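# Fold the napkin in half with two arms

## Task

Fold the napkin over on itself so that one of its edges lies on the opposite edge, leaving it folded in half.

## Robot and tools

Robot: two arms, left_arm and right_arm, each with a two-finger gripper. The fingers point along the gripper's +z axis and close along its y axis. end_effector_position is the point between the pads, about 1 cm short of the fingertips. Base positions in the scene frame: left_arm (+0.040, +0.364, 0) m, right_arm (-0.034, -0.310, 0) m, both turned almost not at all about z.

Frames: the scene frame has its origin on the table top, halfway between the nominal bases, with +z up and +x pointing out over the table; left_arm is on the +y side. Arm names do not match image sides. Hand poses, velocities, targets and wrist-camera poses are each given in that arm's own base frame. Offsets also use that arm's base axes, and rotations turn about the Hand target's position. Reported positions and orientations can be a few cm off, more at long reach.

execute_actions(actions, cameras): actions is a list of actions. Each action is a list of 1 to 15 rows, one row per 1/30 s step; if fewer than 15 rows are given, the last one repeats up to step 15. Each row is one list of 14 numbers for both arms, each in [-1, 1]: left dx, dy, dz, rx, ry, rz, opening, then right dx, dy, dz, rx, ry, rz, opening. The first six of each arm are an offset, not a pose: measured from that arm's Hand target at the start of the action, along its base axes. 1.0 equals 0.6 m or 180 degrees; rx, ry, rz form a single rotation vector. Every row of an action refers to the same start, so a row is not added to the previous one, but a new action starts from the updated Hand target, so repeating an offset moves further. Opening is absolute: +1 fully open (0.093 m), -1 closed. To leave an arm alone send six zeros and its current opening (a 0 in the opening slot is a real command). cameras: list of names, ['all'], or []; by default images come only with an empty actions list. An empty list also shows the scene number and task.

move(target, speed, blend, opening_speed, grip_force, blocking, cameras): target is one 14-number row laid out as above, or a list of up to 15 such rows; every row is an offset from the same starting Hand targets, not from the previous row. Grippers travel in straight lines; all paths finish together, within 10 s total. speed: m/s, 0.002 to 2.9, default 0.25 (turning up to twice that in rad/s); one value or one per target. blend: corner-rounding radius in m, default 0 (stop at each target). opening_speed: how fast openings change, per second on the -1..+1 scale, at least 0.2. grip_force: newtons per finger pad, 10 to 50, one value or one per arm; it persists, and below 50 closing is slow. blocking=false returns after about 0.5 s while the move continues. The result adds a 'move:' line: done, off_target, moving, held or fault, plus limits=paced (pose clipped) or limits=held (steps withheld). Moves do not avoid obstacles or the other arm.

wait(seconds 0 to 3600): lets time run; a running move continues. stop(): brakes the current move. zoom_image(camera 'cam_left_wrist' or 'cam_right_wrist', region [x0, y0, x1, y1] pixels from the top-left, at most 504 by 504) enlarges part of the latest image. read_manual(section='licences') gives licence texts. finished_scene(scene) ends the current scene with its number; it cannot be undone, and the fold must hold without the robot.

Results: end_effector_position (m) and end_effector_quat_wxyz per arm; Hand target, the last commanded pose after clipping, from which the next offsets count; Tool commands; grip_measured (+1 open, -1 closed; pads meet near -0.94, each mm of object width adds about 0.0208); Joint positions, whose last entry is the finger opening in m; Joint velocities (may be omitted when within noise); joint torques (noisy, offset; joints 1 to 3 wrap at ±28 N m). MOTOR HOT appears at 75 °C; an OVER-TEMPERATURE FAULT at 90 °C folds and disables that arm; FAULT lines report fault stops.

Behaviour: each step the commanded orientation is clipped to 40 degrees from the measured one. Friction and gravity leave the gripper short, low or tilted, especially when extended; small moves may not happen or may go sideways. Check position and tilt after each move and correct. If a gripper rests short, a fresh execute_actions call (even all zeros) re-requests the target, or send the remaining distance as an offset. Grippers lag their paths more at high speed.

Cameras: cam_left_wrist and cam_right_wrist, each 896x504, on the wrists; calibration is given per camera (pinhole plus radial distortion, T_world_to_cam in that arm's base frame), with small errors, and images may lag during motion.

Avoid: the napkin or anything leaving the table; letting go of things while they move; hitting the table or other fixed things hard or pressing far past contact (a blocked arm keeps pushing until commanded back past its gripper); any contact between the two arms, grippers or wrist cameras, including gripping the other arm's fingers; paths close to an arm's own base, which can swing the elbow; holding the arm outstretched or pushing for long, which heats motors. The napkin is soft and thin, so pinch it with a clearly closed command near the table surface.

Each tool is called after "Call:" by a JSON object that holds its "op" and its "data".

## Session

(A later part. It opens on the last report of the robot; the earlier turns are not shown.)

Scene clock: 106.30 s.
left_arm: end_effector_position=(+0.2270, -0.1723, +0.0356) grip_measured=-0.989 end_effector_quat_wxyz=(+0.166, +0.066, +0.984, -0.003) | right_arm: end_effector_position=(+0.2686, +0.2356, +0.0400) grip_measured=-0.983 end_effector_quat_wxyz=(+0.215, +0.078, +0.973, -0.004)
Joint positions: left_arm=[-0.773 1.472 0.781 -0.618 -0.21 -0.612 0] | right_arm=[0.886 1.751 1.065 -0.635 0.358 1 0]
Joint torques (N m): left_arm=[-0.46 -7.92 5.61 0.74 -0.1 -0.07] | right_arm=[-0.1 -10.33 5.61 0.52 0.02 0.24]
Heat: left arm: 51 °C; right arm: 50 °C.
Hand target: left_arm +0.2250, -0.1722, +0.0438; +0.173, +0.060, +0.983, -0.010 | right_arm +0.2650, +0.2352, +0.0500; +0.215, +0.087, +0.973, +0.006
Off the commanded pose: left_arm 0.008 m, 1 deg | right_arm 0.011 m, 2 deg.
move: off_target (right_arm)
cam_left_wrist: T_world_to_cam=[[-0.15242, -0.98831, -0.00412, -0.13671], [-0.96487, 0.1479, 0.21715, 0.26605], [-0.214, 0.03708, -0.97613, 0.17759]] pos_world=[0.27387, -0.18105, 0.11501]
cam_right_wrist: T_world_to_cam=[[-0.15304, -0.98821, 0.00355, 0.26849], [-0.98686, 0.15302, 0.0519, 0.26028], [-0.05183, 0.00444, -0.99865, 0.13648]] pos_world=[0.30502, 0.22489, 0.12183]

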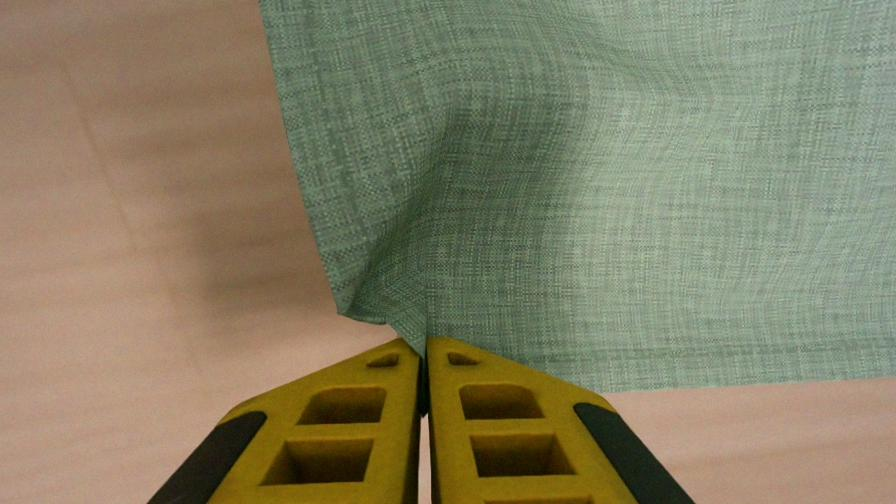

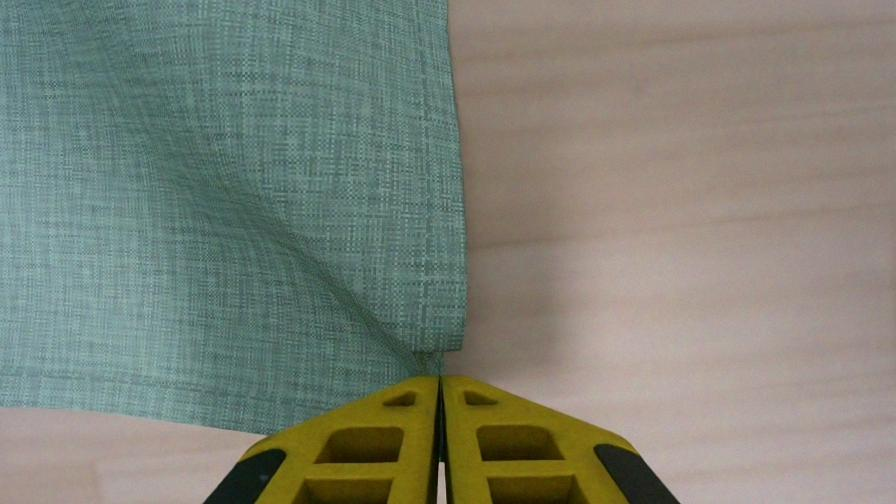

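Call:
{"op": "move", "data": {"target": [[0.05,-0.005,0.1,0,0,0,-1,0.05,-0.008,0.1,0,0,0,-1],[0.24,-0.027,0.218,0.0081,0.066,0,-1,0.228,-0.048,0.212,0.015,0.082,0,-1]], "cameras": ["all"], "speed": 0.2, "blend": 0.03}}

Call:
{"op": "move", "data": {"target": [0,0,0,0,0,0,-0.925,0,0,0,0,0,0,-0.93], "grip_force": 10, "cameras": ["all"]}}

Scene clock: 110.50 s.
left_arm: end_effector_position=(+0.3646, -0.1870, +0.1675) grip_measured=-0.989 end_effector_quat_wxyz=(+0.064, +0.057, +0.996, +0.003) | right_arm: end_effector_position=(+0.4020, +0.2062, +0.1719) grip_measured=-0.983 end_effector_quat_wxyz=(+0.086, +0.101, +0.991, +0.015)
Joint positions: left_arm=[-0.499 2.029 2.02 -1.449 -0.06 -0.381 0] | right_arm=[0.501 2.199 2.297 -1.509 0.073 0.698 0]
Joint torques (N m): left_arm=[0.09 -8.54 9.26 0.44 0.11 0.13] | right_arm=[-0.02 -10.48 8.39 0.37 -0.11 -0.1]
Heat: left arm: 49 °C; right arm: 50 °C.
Hand target: left_arm +0.3690, -0.1884, +0.1746; +0.069, +0.061, +0.996, -0.004 | right_arm +0.4018, +0.2064, +0.1772; +0.086, +0.092, +0.992, +0.018
Off the commanded pose: left_arm 0.008 m, 1 deg | right_arm 0.005 m, 1 deg.
move: done
cam_left_wrist: T_world_to_cam=[[-0.13304, -0.99111, 0.00315, -0.13848], [-0.90259, 0.12247, 0.41271, 0.31214], [-0.40943, 0.05206, -0.91086, 0.39948]] pos_world=[0.42687, -0.19627, 0.23548]
cam_right_wrist: T_world_to_cam=[[-0.18959, -0.98167, -0.01969, 0.2767], [-0.93447, 0.17425, 0.31047, 0.31975], [-0.30135, 0.07727, -0.95038, 0.35228]] pos_world=[0.45742, 0.18869, 0.24097]

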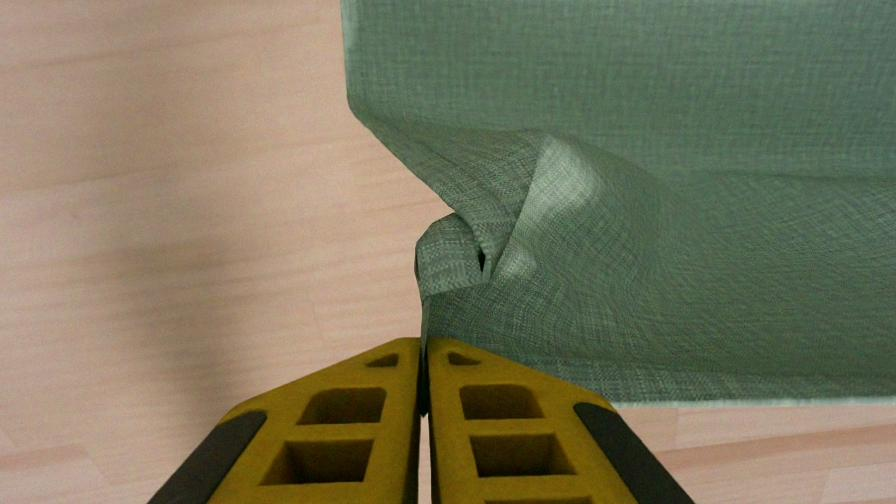

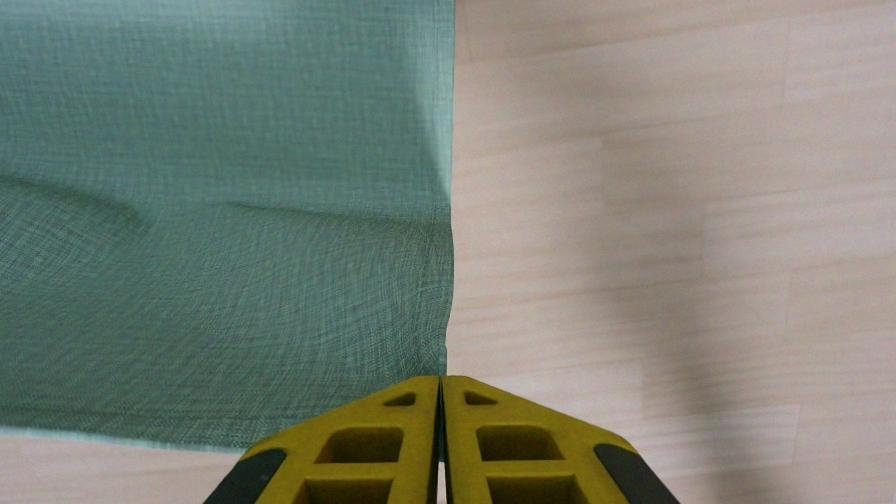

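Scene clock: 111.30 s.
left_arm: end_effector_position=(+0.3646, -0.1870, +0.1675) grip_measured=-0.926 end_effector_quat_wxyz=(+0.064, +0.057, +0.996, +0.003) | right_arm: end_effector_position=(+0.4020, +0.2062, +0.1719) grip_measured=-0.932 end_effector_quat_wxyz=(+0.086, +0.101, +0.991, +0.015)
Joint positions: left_arm=[-0.499 2.029 2.02 -1.449 -0.06 -0.381 0.001] | right_arm=[0.501 2.199 2.297 -1.509 0.073 0.698 0]
Joint torques (N m): left_arm=[0.08 -8.54 9.25 0.43 0.1 0.13] | right_arm=[-0.02 -10.45 8.4 0.37 -0.11 -0.1]
Heat: left arm: 49 °C; right arm: 50 °C.
Hand target: left_arm +0.3690, -0.1884, +0.1746; +0.069, +0.061, +0.996, -0.004 | right_arm +0.4018, +0.2064, +0.1772; +0.086, +0.092, +0.992, +0.018
Off the commanded pose: left_arm 0.008 m, 1 deg | right_arm 0.005 m, 1 deg.
grip_force (N): 10, 10
move: done
cam_left_wrist: T_world_to_cam=[[-0.13304, -0.99111, 0.00315, -0.13848], [-0.90259, 0.12247, 0.41271, 0.31214], [-0.40943, 0.05206, -0.91086, 0.39948]] pos_world=[0.42687, -0.19627, 0.23548]
cam_right_wrist: T_world_to_cam=[[-0.18959, -0.98167, -0.01969, 0.2767], [-0.93447, 0.17425, 0.31047, 0.31975], [-0.30135, 0.07727, -0.95038, 0.35228]] pos_world=[0.45742, 0.18869, 0.24097]

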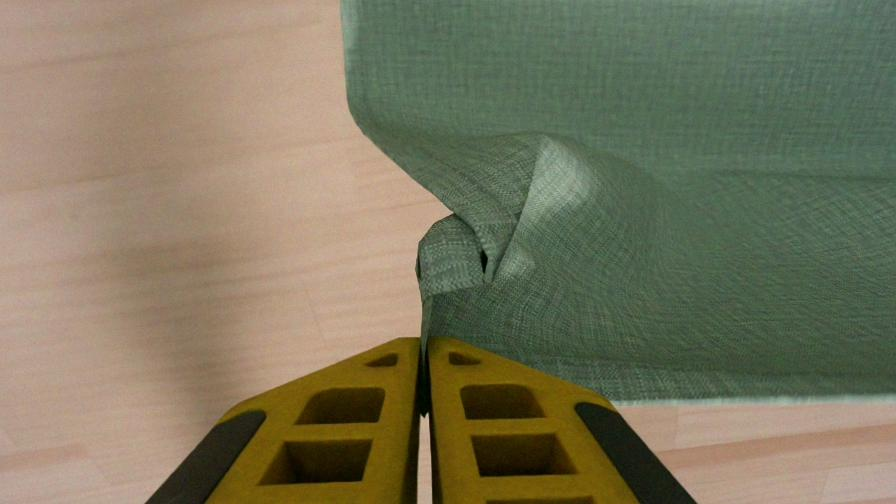

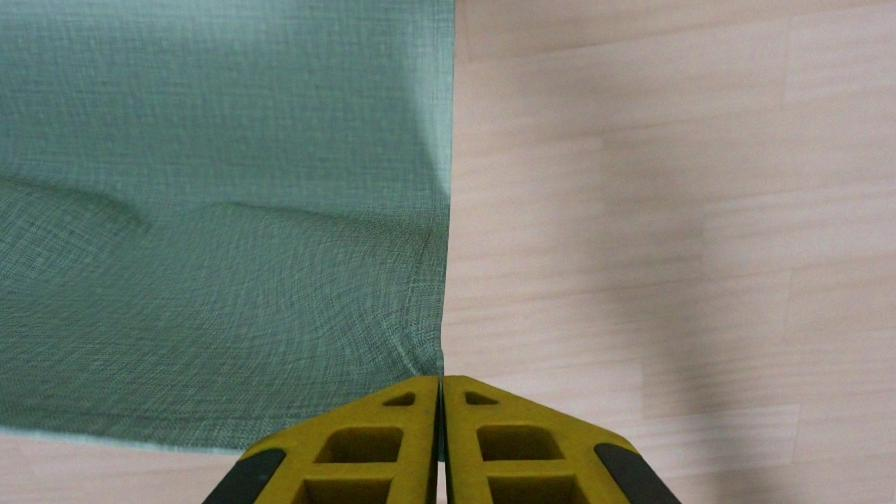

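Call:
{"op": "move", "data": {"target": [0.15,-0.02,0.0,0,0,0,-0.918,0.15,-0.03,0.0,0,0,0,-0.93], "cameras": ["all"], "speed": 0.15}}

Scene clock: 114.33 s.
left_arm: end_effector_position=(+0.4570, -0.1999, +0.1683) grip_measured=-0.919 end_effector_quat_wxyz=(+0.120, +0.056, +0.991, -0.019) | right_arm: end_effector_position=(+0.4928, +0.1887, +0.1712) grip_measured=-0.932 end_effector_quat_wxyz=(+0.159, +0.098, +0.981, +0.052)
Joint positions: left_arm=[-0.43 2.408 2.634 -1.558 -0.051 -0.31 0.001] | right_arm=[0.383 2.509 2.813 -1.543 0.055 0.574 0]
Joint torques (N m): left_arm=[0.23 -10.92 8.84 0.71 0.11 0.13] | right_arm=[-0.42 -12.4 8.03 0.74 -0.12 -0.11]
Heat: left arm: 49 °C; right arm: 50 °C.
Hand target: left_arm +0.4590, -0.2004, +0.1746; +0.069, +0.061, +0.996, -0.004 | right_arm +0.4918, +0.1884, +0.1772; +0.086, +0.092, +0.992, +0.018
Off the commanded pose: left_arm 0.007 m, 6 deg | right_arm 0.006 m, 9 deg.
joint sent to its limit (left arm) — joint 4 (wrist pitch), lower limit. The joint targets are off in position and orientation.
joint sent to its limit (right arm) — joint 4 (wrist pitch), lower limit. The joint targets are off in position and orientation.
grip_force (N): 10, 10
move: off_target (left_arm, right_arm)
cam_left_wrist: T_world_to_cam=[[-0.13739, -0.98973, 0.03938, -0.14289], [-0.9419, 0.14285, 0.304, 0.43714], [-0.30651, 0.00468, -0.95186, 0.38907]] pos_world=[0.51136, -0.20569, 0.24307]
cam_right_wrist: T_world_to_cam=[[-0.17311, -0.97926, -0.10527, 0.28275], [-0.97277, 0.15328, 0.17385, 0.45414], [-0.1541, 0.1325, -0.97913, 0.30216]] pos_world=[0.53728, 0.16724, 0.24667]

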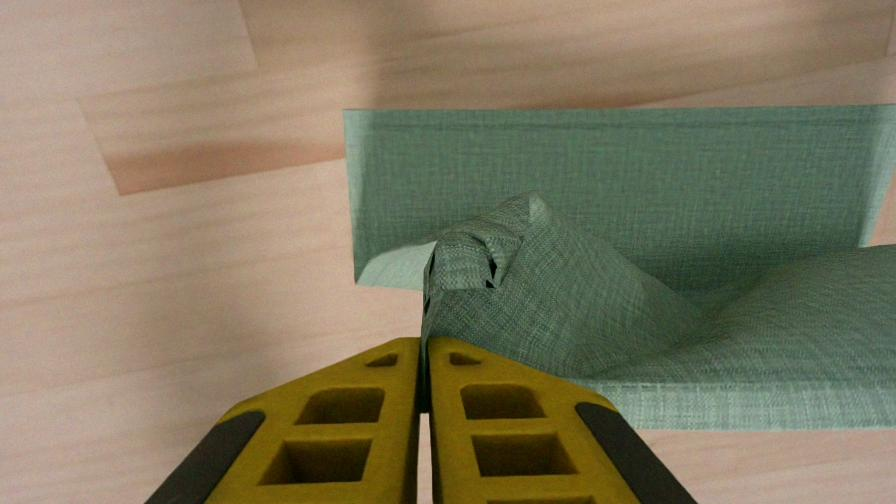

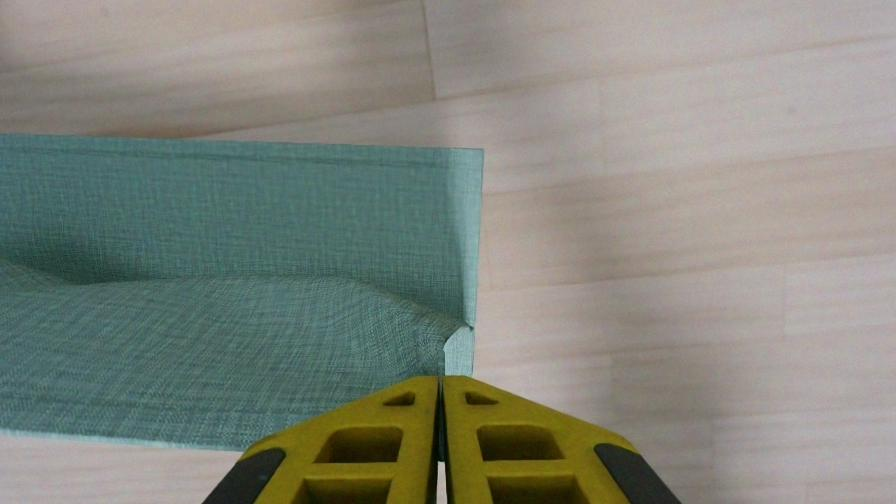

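Call:
{"op": "move", "data": {"target": [[0.125,-0.015,-0.113,-0.012,-0.1,0,-0.93,0.108,-0.02,-0.113,-0.027,-0.1,0,-0.935],[0.24,-0.028,-0.225,-0.0224,-0.182,0,-0.93,0.22,-0.04,-0.222,-0.049,-0.18,0,-0.935]], "cameras": ["all"], "speed": 0.15, "blend": 0.02}}

Scene clock: 118.07 s.
left_arm: end_effector_position=(+0.5896, -0.2231, +0.0368) grip_measured=-0.928 end_effector_quat_wxyz=(+0.325, +0.062, +0.943, -0.027) | right_arm: end_effector_position=(+0.6121, +0.1710, +0.0256) grip_measured=-0.932 end_effector_quat_wxyz=(+0.337, +0.073, +0.938, -0.036)
Joint positions: left_arm=[-0.403 2.525 2.134 -0.532 -0.157 -0.219 0.001] | right_arm=[0.36 2.613 2.25 -0.59 0.337 0.408 0]
Joint torques (N m): left_arm=[0.64 -12.67 7.02 2.34 -0.27 0.13] | right_arm=[-1.18 -16.46 6.28 1.95 0.14 -0.1]
Heat: left arm: 49 °C; right arm: 50 °C.
Hand target: left_arm +0.6030, -0.2172, +0.0396; +0.349, +0.057, +0.935, -0.021 | right_arm +0.6238, +0.1644, +0.0440; +0.366, +0.077, +0.927, -0.033
Off the commanded pose: left_arm 0.015 m, 3 deg | right_arm 0.023 m, 3 deg.
grip_force (N): 10, 10
move: off_target (left_arm, right_arm)
cam_left_wrist: T_world_to_cam=[[-0.15942, -0.98711, 0.0143, -0.12791], [-0.98127, 0.15686, -0.11181, 0.64701], [0.10813, -0.03186, -0.99363, 0.05353]] pos_world=[0.60872, -0.22604, 0.12737]
cam_right_wrist: T_world_to_cam=[[-0.16864, -0.98462, 0.04556, 0.2651], [-0.96618, 0.15599, -0.20534, 0.60336], [0.19507, -0.07865, -0.97763, 0.00264]] pos_world=[0.62715, 0.16712, 0.1144]

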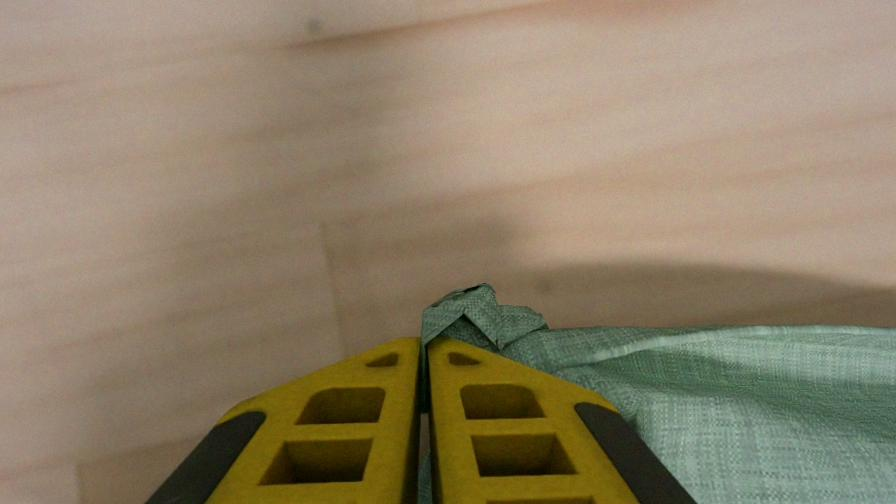

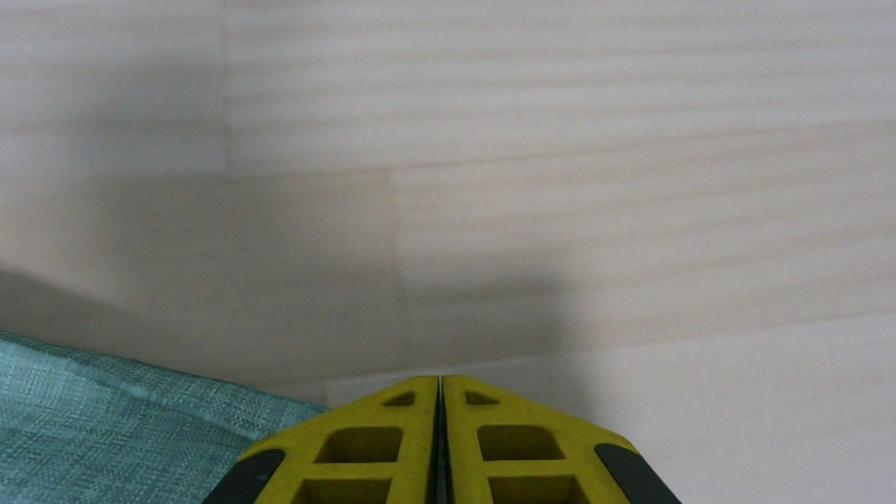

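Call:
{"op": "move", "data": {"target": [[0.01,0,-0.03,0,0,0,-0.93,0.005,0,-0.01,0,0,0,-0.935],[0.01,0,-0.03,0,0,0,-0.4,0.005,0,-0.01,0,0,0,-0.4],[0.02,0,0.12,0,0,0,-0.4,0.02,0,0.12,0,0,0,-0.4],[-0.2,0,0.3,0.00,0.0,0,-0.4,-0.2,0.02,0.28,0.0,0.0,0,-0.4]], "cameras": ["all"], "grip_force": 50, "opening_speed": 1.0, "speed": [0.1,0.1,0.2,0.3]}}

Scene clock: 124.53 s.
left_arm: end_effector_position=(+0.4875, -0.2244, +0.2090) grip_measured=-0.401 end_effector_quat_wxyz=(+0.344, +0.068, +0.936, -0.027) | right_arm: end_effector_position=(+0.4967, +0.1776, +0.1953) grip_measured=-0.403 end_effector_quat_wxyz=(+0.335, +0.058, +0.939, -0.043)
Joint positions: left_arm=[-0.502 2.037 1.979 -0.839 -0.226 -0.278 0.026] | right_arm=[0.468 2.084 2.018 -0.926 0.398 0.471 0.026]
Joint torques (N m): left_arm=[0.34 -12.94 6.54 1.48 -0.3 -0.07] | right_arm=[-0.61 -12.89 6.43 1.87 0.28 0.24]
Heat: left arm: 50 °C; right arm: 51 °C.
Hand target: left_arm +0.4830, -0.2172, +0.2196; +0.349, +0.057, +0.935, -0.021 | right_arm +0.5038, +0.1764, +0.2120; +0.366, +0.077, +0.927, -0.033
Off the commanded pose: left_arm 0.014 m, 2 deg | right_arm 0.018 m, 4 deg.
move: off_target (left_arm, right_arm); target 2's new opening was sent with right_arm's hand 0.018 m and 3 deg from that target
cam_left_wrist: T_world_to_cam=[[-0.17027, -0.98538, 0.00628, -0.14061], [-0.97403, 0.16734, -0.1525, 0.57366], [0.14922, -0.03208, -0.98828, 0.21456]] pos_world=[0.50281, -0.22766, 0.30041]
cam_right_wrist: T_world_to_cam=[[-0.1442, -0.98715, 0.06887, 0.22814], [-0.97111, 0.1278, -0.2015, 0.53235], [0.19011, -0.09594, -0.97706, 0.19712]] pos_world=[0.5124, 0.17608, 0.28416]

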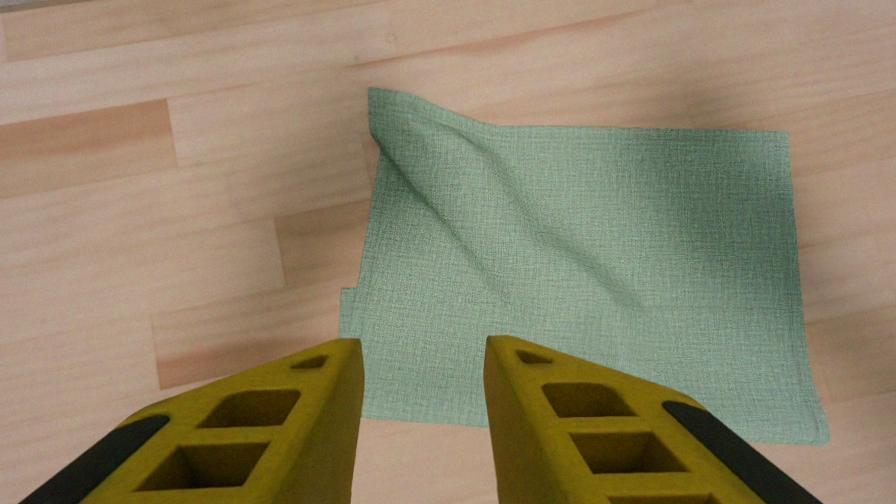

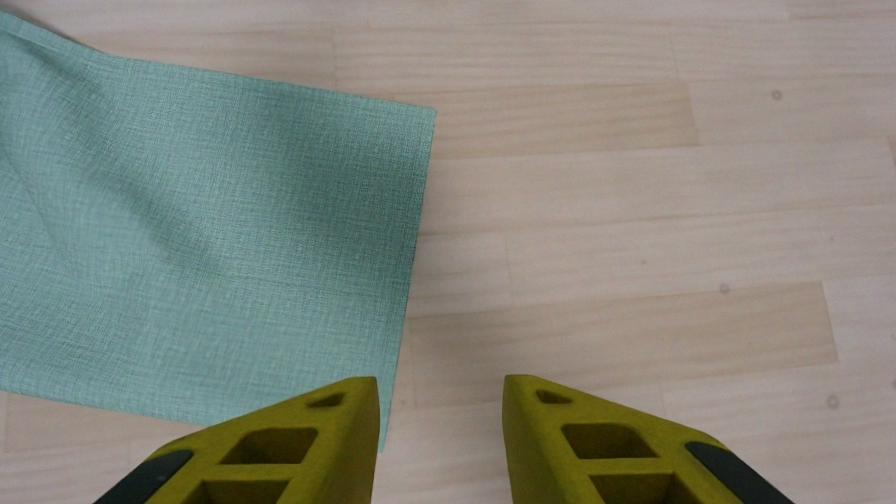

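Call:
{"op": "move", "data": {"target": [0.287,-0.027,-0.25,0,0,0,0.1,0.235,-0.011,-0.245,0.01,0,0,0.06], "cameras": ["all"], "speed": 0.25}}

Scene clock: 128.37 s.
left_arm: end_effector_position=(+0.6450, -0.2326, +0.0512) grip_measured=+0.099 end_effector_quat_wxyz=(+0.369, +0.059, +0.927, -0.027) | right_arm: end_effector_position=(+0.6442, +0.1710, +0.0591) grip_measured=+0.057 end_effector_quat_wxyz=(+0.367, +0.090, +0.926, -0.018)
Joint positions: left_arm=[-0.388 2.881 2.826 -0.774 -0.172 -0.195 0.05] | right_arm=[0.34 2.753 2.613 -0.739 0.325 0.416 0.048]
Joint torques (N m): left_arm=[0.29 -14.69 10.37 2.05 0.09 0.13] | right_arm=[-0.53 -14.52 10.11 1.24 -0.05 -0.09]
Heat: left arm: 50 °C; right arm: 51 °C.
Hand target: left_arm +0.6552, -0.2334, +0.0696; +0.349, +0.057, +0.935, -0.021 | right_arm +0.6448, +0.1698, +0.0650; +0.364, +0.082, +0.927, -0.018
Off the commanded pose: left_arm 0.021 m, 3 deg | right_arm 0.006 m, 1 deg.
elbow stopped short (left arm): the move would have taken joint 3 (elbow) straighter than the controller allows.
move: off_target (left_arm)
cam_left_wrist: T_world_to_cam=[[-0.15401, -0.98803, 0.00898, -0.1321], [-0.96756, 0.14896, -0.20408, 0.69858], [0.2003, -0.04012, -0.97891, -0.00051]] pos_world=[0.65567, -0.23459, 0.14325]
cam_right_wrist: T_world_to_cam=[[-0.18786, -0.98218, -0.00591, 0.28403], [-0.94713, 0.18274, -0.26371, 0.62788], [0.26009, -0.04394, -0.96458, -0.01938]] pos_world=[0.65308, 0.16337, 0.14856]

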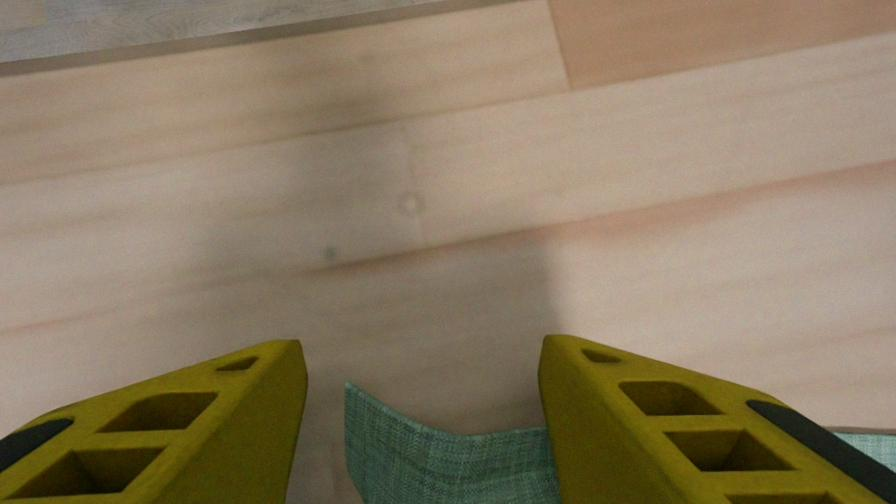

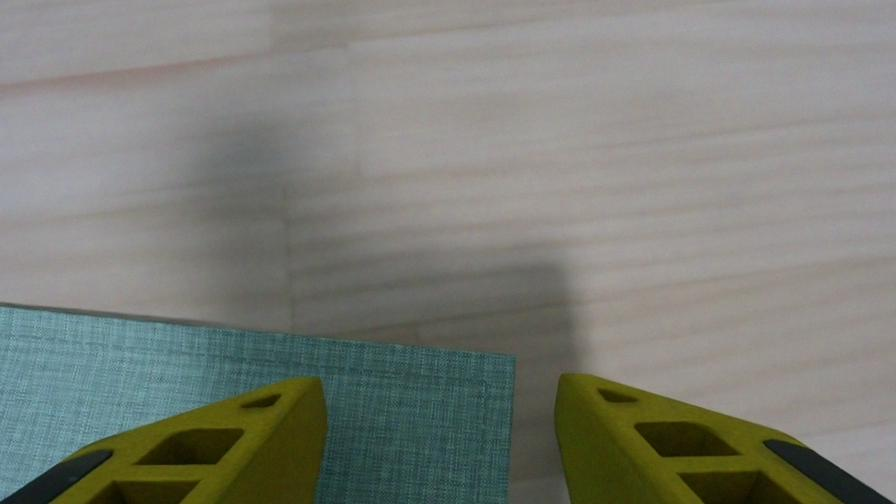

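Call:
{"op": "move", "data": {"target": [[-0.045,0.008,-0.06,0,0,0,0.1,-0.02,-0.008,-0.05,0.0,0,0,0.06],[-0.045,0.008,-0.12,0,0,0,0.1,-0.02,-0.008,-0.11,0.0,0,0,0.06]], "cameras": ["all"], "speed": 0.13, "blend": 0.01}}

Scene clock: 131.53 s.
left_arm: end_effector_position=(+0.6362, -0.2267, +0.0154) grip_measured=+0.099 end_effector_quat_wxyz=(+0.365, +0.050, +0.929, -0.028) | right_arm: end_effector_position=(+0.6359, +0.1695, +0.0237) grip_measured=+0.057 end_effector_quat_wxyz=(+0.382, +0.090, +0.920, -0.016)
Joint positions: left_arm=[-0.385 2.739 2.407 -0.504 -0.172 -0.21 0.05] | right_arm=[0.345 2.647 2.245 -0.445 0.335 0.411 0.048]
Joint torques (N m): left_arm=[-0.5 -13.87 4.3 1.82 -0.1 0.03] | right_arm=[-0.72 -12.42 4.63 1.75 -0.09 -0.08]
Heat: left arm: 50 °C; right arm: 51 °C.
Hand target: left_arm +0.6282, -0.2286, -0.0024; +0.349, +0.057, +0.935, -0.021 | right_arm +0.6328, +0.1650, -0.0010; +0.364, +0.082, +0.927, -0.018
Off the commanded pose: left_arm 0.020 m, 2 deg | right_arm 0.025 m, 2 deg.
move: off_target (left_arm, right_arm)
cam_left_wrist: T_world_to_cam=[[-0.13987, -0.99001, 0.0176, -0.13697], [-0.97127, 0.13372, -0.19689, 0.68074], [0.19257, -0.04463, -0.98027, -0.02957]] pos_world=[0.64772, -0.22795, 0.10745]
cam_right_wrist: T_world_to_cam=[[-0.18673, -0.98234, -0.01201, 0.28012], [-0.93816, 0.18193, -0.29454, 0.60611], [0.29152, -0.04373, -0.95556, -0.07163]] pos_world=[0.64182, 0.16177, 0.11344]

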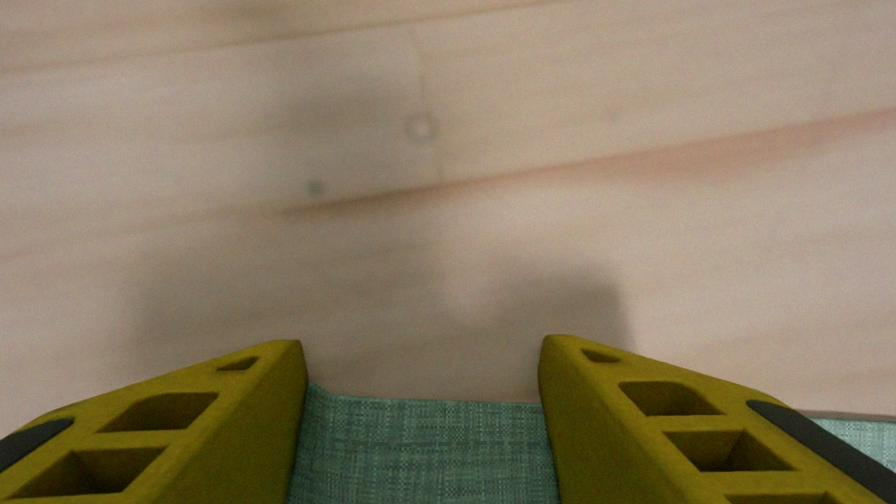

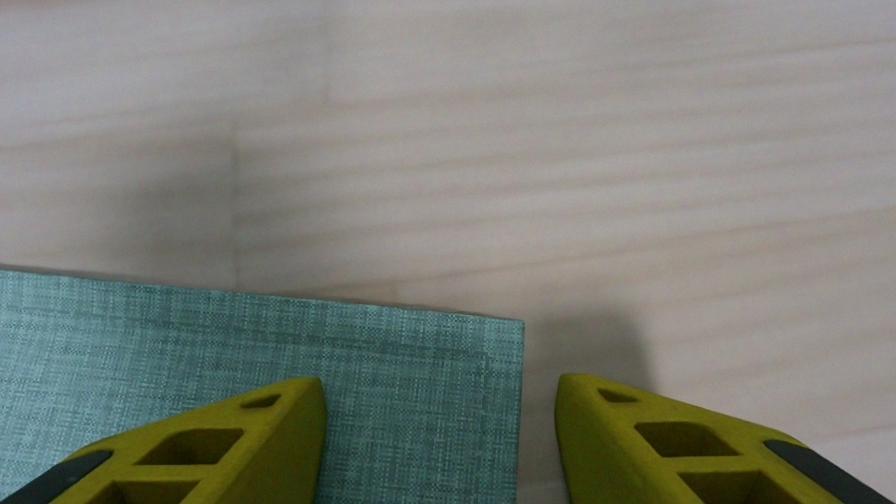

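Call:
{"op": "move", "data": {"target": [[-0.043,0.018,0.12,0,0,0,0.1,0,0,0,0.0,0,0,-1],[-0.04,0.018,-0.003,0,0,0,0.1,0,0,0,0.0,0,0,-1]], "cameras": ["all"], "speed": 0.15, "opening_speed": 0.7}}

Scene clock: 135.17 s.
left_arm: end_effector_position=(+0.6103, -0.2173, +0.0161) grip_measured=+0.099 end_effector_quat_wxyz=(+0.363, +0.051, +0.930, -0.028) | right_arm: end_effector_position=(+0.6384, +0.1727, +0.0245) grip_measured=-0.983 end_effector_quat_wxyz=(+0.388, +0.091, +0.917, -0.006)
Joint positions: left_arm=[-0.387 2.574 2.092 -0.362 -0.172 -0.212 0.05] | right_arm=[0.345 2.647 2.239 -0.42 0.322 0.416 0]
Joint torques (N m): left_arm=[-0.38 -12.21 4.59 1.97 -0.09 0.06] | right_arm=[-0.73 -12.33 5.38 1.49 -0.03 -0.08]
Heat: left arm: 51 °C; right arm: 51 °C.
Hand target: left_arm +0.6042, -0.2178, -0.0042; +0.349, +0.057, +0.935, -0.021 | right_arm +0.6328, +0.1650, -0.0010; +0.364, +0.082, +0.927, -0.018
Off the commanded pose: left_arm 0.021 m, 2 deg | right_arm 0.027 m, 3 deg.
move: off_target (left_arm)
cam_left_wrist: T_world_to_cam=[[-0.14013, -0.98998, 0.01713, -0.13102], [-0.97233, 0.13433, -0.1911, 0.65504], [0.18689, -0.04344, -0.98142, -0.01974]] pos_world=[0.62225, -0.21855, 0.10805]
cam_right_wrist: T_world_to_cam=[[-0.18046, -0.98301, -0.03346, 0.28048], [-0.935, 0.18201, -0.30439, 0.60624], [0.30531, -0.02364, -0.95196, -0.08386]] pos_world=[0.64305, 0.16339, 0.11409]

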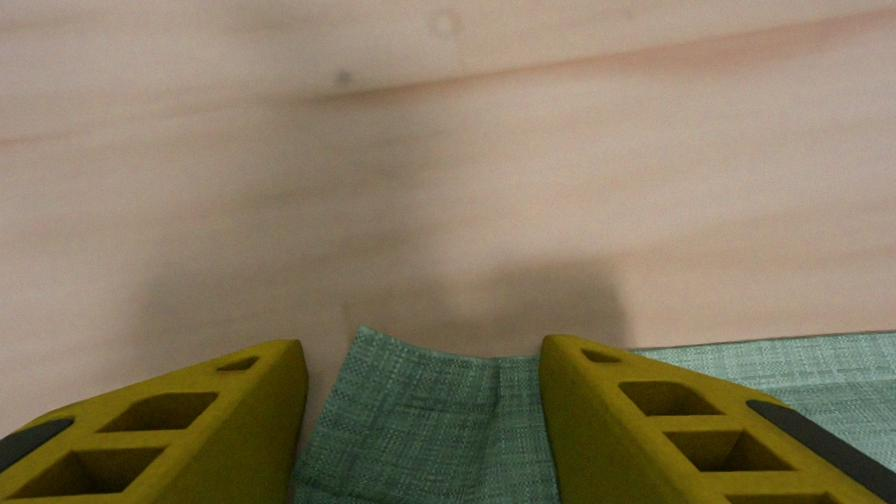

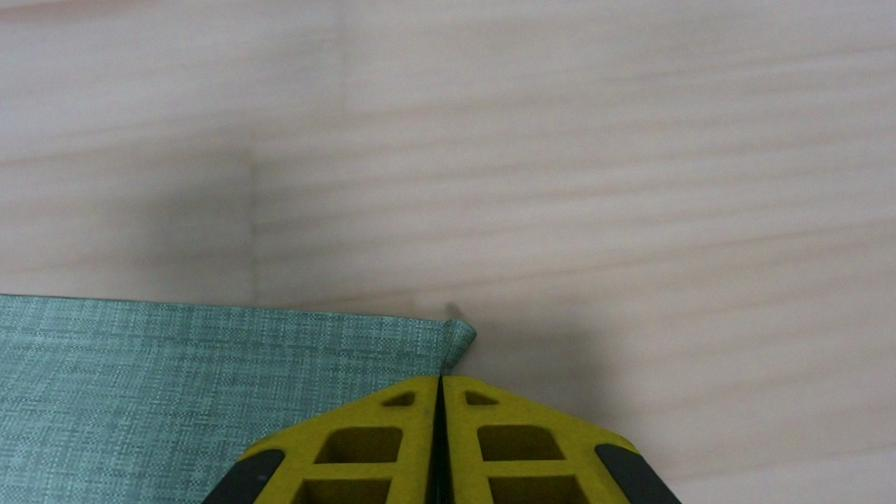

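Call:
{"op": "move", "data": {"target": [0,0,-0.005,0,0,0,-1,0,0,0,0.0,0,0,-1], "cameras": ["cam_left_wrist"], "opening_speed": 0.7}}

Scene clock: 137.47 s.
left_arm: end_effector_position=(+0.6075, -0.2359, +0.0171) grip_measured=-0.987 end_effector_quat_wxyz=(+0.370, +0.064, +0.926, -0.045) | right_arm: end_effector_position=(+0.6386, +0.1717, +0.0245) grip_measured=-0.983 end_effector_quat_wxyz=(+0.388, +0.091, +0.917, -0.006)
Joint positions: left_arm=[-0.41 2.574 2.082 -0.326 -0.152 -0.212 0] | right_arm=[0.343 2.647 2.239 -0.42 0.322 0.416 0]
Joint torques (N m): left_arm=[1.18 -11.82 5.16 1.68 -0.3 0.06] | right_arm=[-0.73 -12.33 5.38 1.49 -0.03 -0.08]
Heat: left arm: 51 °C; right arm: 51 °C.
Hand target: left_arm +0.6042, -0.2178, -0.0072; +0.349, +0.057, +0.935, -0.021 | right_arm +0.6328, +0.1650, -0.0010; +0.364, +0.082, +0.927, -0.018
Off the commanded pose: left_arm 0.030 m, 4 deg | right_arm 0.027 m, 3 deg.
move: off_target (left_arm)
cam_left_wrist: T_world_to_cam=[[-0.17661, -0.98357, 0.03728, -0.12655], [-0.96348, 0.16501, -0.21089, 0.65716], [0.20127, -0.07316, -0.9768, -0.03495]] pos_world=[0.61785, -0.23547, 0.10917]

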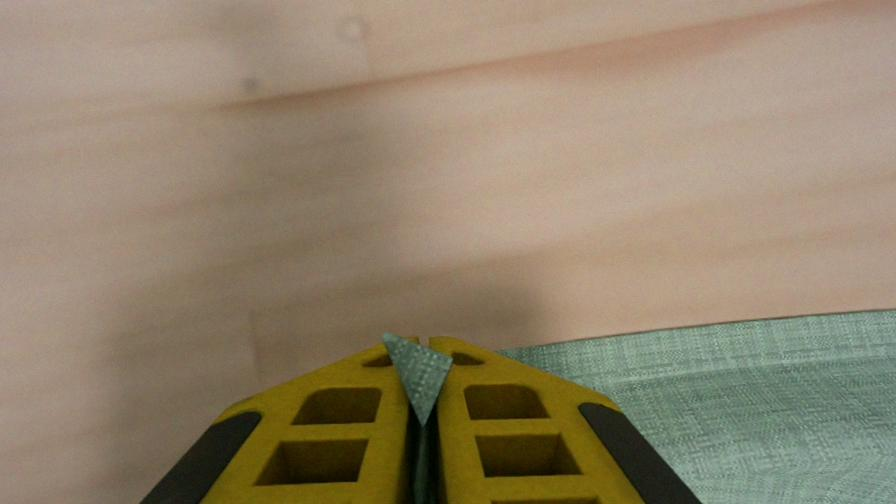

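Call:
{"op": "move", "data": {"target": [[-0.05,0.017,0.167,0.004,0.03,0,-1,-0.055,0.017,0.167,0.005,0.03,0,-1],[-0.133,0.055,0.312,0.0135,0.11,0,-1,-0.172,0.053,0.302,0.02,0.109,0,-1]], "cameras": ["all"], "speed": 0.15, "blend": 0.03}}

Scene clock: 145.57 s.
left_arm: end_effector_position=(+0.5205, -0.1946, +0.1730) grip_measured=-0.987 end_effector_quat_wxyz=(+0.217, +0.071, +0.973, -0.026) | right_arm: end_effector_position=(+0.5357, +0.2042, +0.1511) grip_measured=-0.983 end_effector_quat_wxyz=(+0.238, +0.073, +0.968, +0.017)
Joint positions: left_arm=[-0.382 2.534 2.827 -1.431 -0.08 -0.218 0] | right_arm=[0.42 2.598 2.84 -1.368 0.191 0.528 0]
Joint torques (N m): left_arm=[1.24 -11.92 9.02 1.06 -0.08 -0.03] | right_arm=[-0.4 -17.31 8.16 0.72 0.04 0.22]
Heat: left arm: 52 °C; right arm: 53 °C.
Hand target: left_arm +0.5244, -0.1848, +0.1800; +0.182, +0.060, +0.981, -0.011 | right_arm +0.5296, +0.1968, +0.1802; +0.198, +0.089, +0.976, -0.003
Off the commanded pose: left_arm 0.013 m, 5 deg | right_arm 0.031 m, 6 deg.
elbow stopped short (left arm): the move would have taken joint 3 (elbow) straighter than the controller allows.
elbow stopped short (right arm): the move would have taken joint 3 (elbow) straighter than the controller allows.
move: off_target (left_arm, right_arm)
cam_left_wrist: T_world_to_cam=[[-0.17377, -0.98433, 0.02988, -0.10747], [-0.97803, 0.17604, 0.11163, 0.55337], [-0.11514, -0.00982, -0.9933, 0.31778]] pos_world=[0.55913, -0.20008, 0.25709]
cam_right_wrist: T_world_to_cam=[[-0.13474, -0.99006, -0.04028, 0.27513], [-0.99088, 0.13453, 0.00789, 0.53558], [-0.00239, 0.04098, -0.99916, 0.22754]] pos_world=[0.56831, 0.19101, 0.2342]

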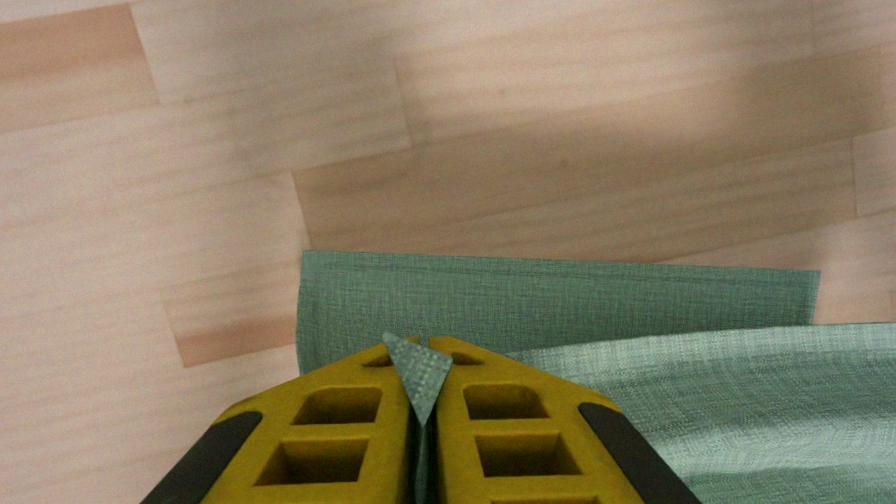

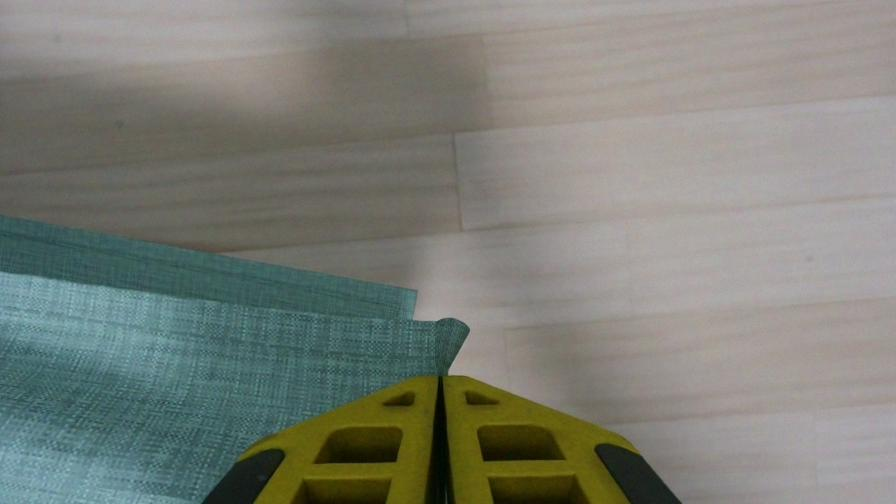

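Call:
{"op": "move", "data": {"target": [0.026,0.083,-0.142,-0.0135,-0.11,-0.02,-1,0.012,0.0685,-0.139,-0.02,-0.109,-0.02,-1], "cameras": ["all"], "speed": 0.15}}

Scene clock: 148.57 s.
left_arm: end_effector_position=(+0.5221, -0.1448, +0.0550) grip_measured=-0.987 end_effector_quat_wxyz=(+0.293, +0.095, +0.951, -0.030) | right_arm: end_effector_position=(+0.5283, +0.2484, +0.0655) grip_measured=-0.983 end_effector_quat_wxyz=(+0.331, +0.098, +0.938, -0.023)
Joint positions: left_arm=[-0.285 2.157 1.602 -0.42 -0.048 -0.071 0] | right_arm=[0.561 2.392 2.021 -0.662 0.434 0.648 0]
Joint torques (N m): left_arm=[1.61 -16.42 6.87 2.24 -0.13 0.16] | right_arm=[-1.01 -17.61 6.32 1.46 0.51 0.08]
Heat: left arm: 53 °C; right arm: 54 °C.
Hand target: left_arm +0.5400, -0.1350, +0.0948; +0.349, +0.088, +0.933, -0.027 | right_arm +0.5368, +0.2379, +0.0968; +0.364, +0.113, +0.924, -0.024
Off the commanded pose: left_arm 0.045 m, 7 deg | right_arm 0.034 m, 4 deg.
move: off_target (left_arm, right_arm)
cam_left_wrist: T_world_to_cam=[[-0.22321, -0.97475, 0.00621, -0.02608], [-0.97383, 0.22271, -0.0454, 0.57254], [0.04287, -0.01618, -0.99895, 0.11804]] pos_world=[0.54668, -0.15102, 0.14407]
cam_right_wrist: T_world_to_cam=[[-0.2051, -0.97872, 0.00707, 0.34573], [-0.96121, 0.20006, -0.18989, 0.50391], [0.18443, -0.04574, -0.98178, 0.0619]] pos_world=[0.54386, 0.24039, 0.15402]

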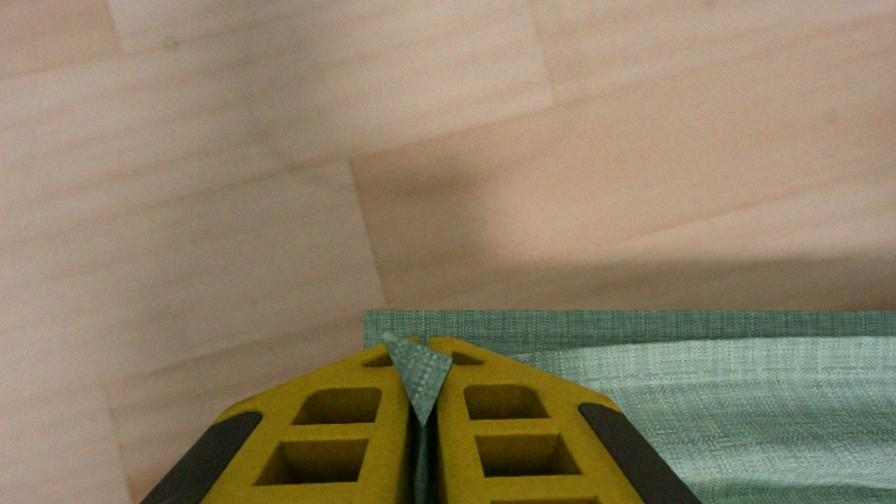

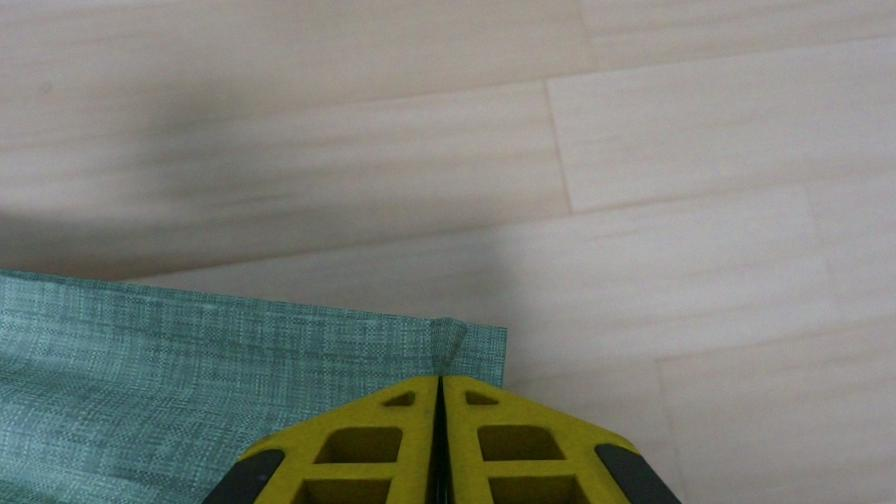

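Call:
{"op": "move", "data": {"target": [-0.014,0.0,-0.1,0,0,0,-1,-0.01,0.0,-0.1,0,0,0,-1], "cameras": ["all"], "speed": 0.1}}

Scene clock: 150.73 s.
left_arm: end_effector_position=(+0.5185, -0.1440, +0.0263) grip_measured=-0.987 end_effector_quat_wxyz=(+0.321, +0.094, +0.942, -0.036) | right_arm: end_effector_position=(+0.5255, +0.2472, +0.0257) grip_measured=-0.983 end_effector_quat_wxyz=(+0.346, +0.101, +0.933, -0.013)
Joint positions: left_arm=[-0.285 2.157 1.442 -0.2 -0.046 -0.071 0] | right_arm=[0.563 2.391 1.837 -0.441 0.437 0.648 0]
Joint torques (N m): left_arm=[1.17 -10.99 6.12 2.37 -0.18 0.12] | right_arm=[-0.5 -14.57 5.79 1.48 0.5 0.12]
Heat: left arm: 52 °C; right arm: 54 °C.
Hand target: left_arm +0.5316, -0.1350, +0.0348; +0.349, +0.088, +0.933, -0.027 | right_arm +0.5308, +0.2379, +0.0368; +0.364, +0.113, +0.924, -0.024
Off the commanded pose: left_arm 0.018 m, 4 deg | right_arm 0.015 m, 3 deg.
move: off_target (left_arm, right_arm)
cam_left_wrist: T_world_to_cam=[[-0.22458, -0.97439, 0.011, -0.02531], [-0.96934, 0.22224, -0.10485, 0.5667], [0.09972, -0.03421, -0.99443, 0.05748]] pos_world=[0.53791, -0.14864, 0.11686]
cam_right_wrist: T_world_to_cam=[[-0.20505, -0.97859, -0.01778, 0.3448], [-0.95426, 0.20392, -0.21864, 0.49009], [0.21758, -0.02787, -0.97564, 0.0013]] pos_world=[0.53809, 0.23751, 0.11455]

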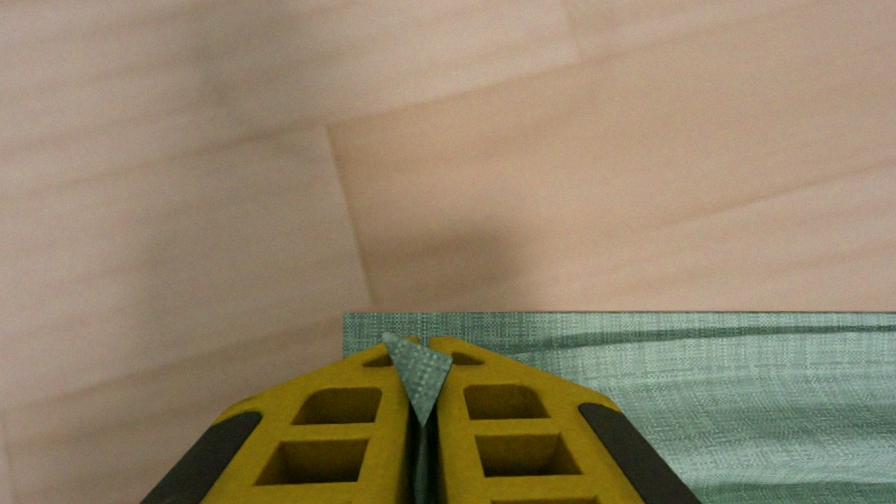

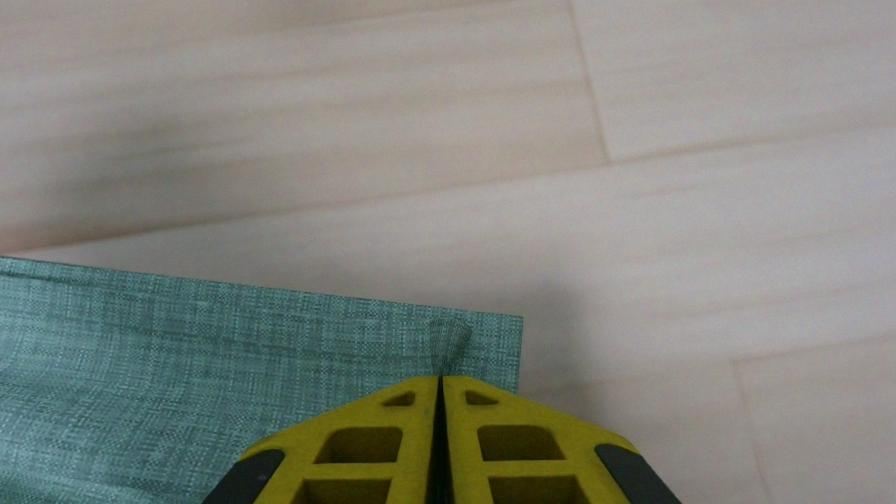

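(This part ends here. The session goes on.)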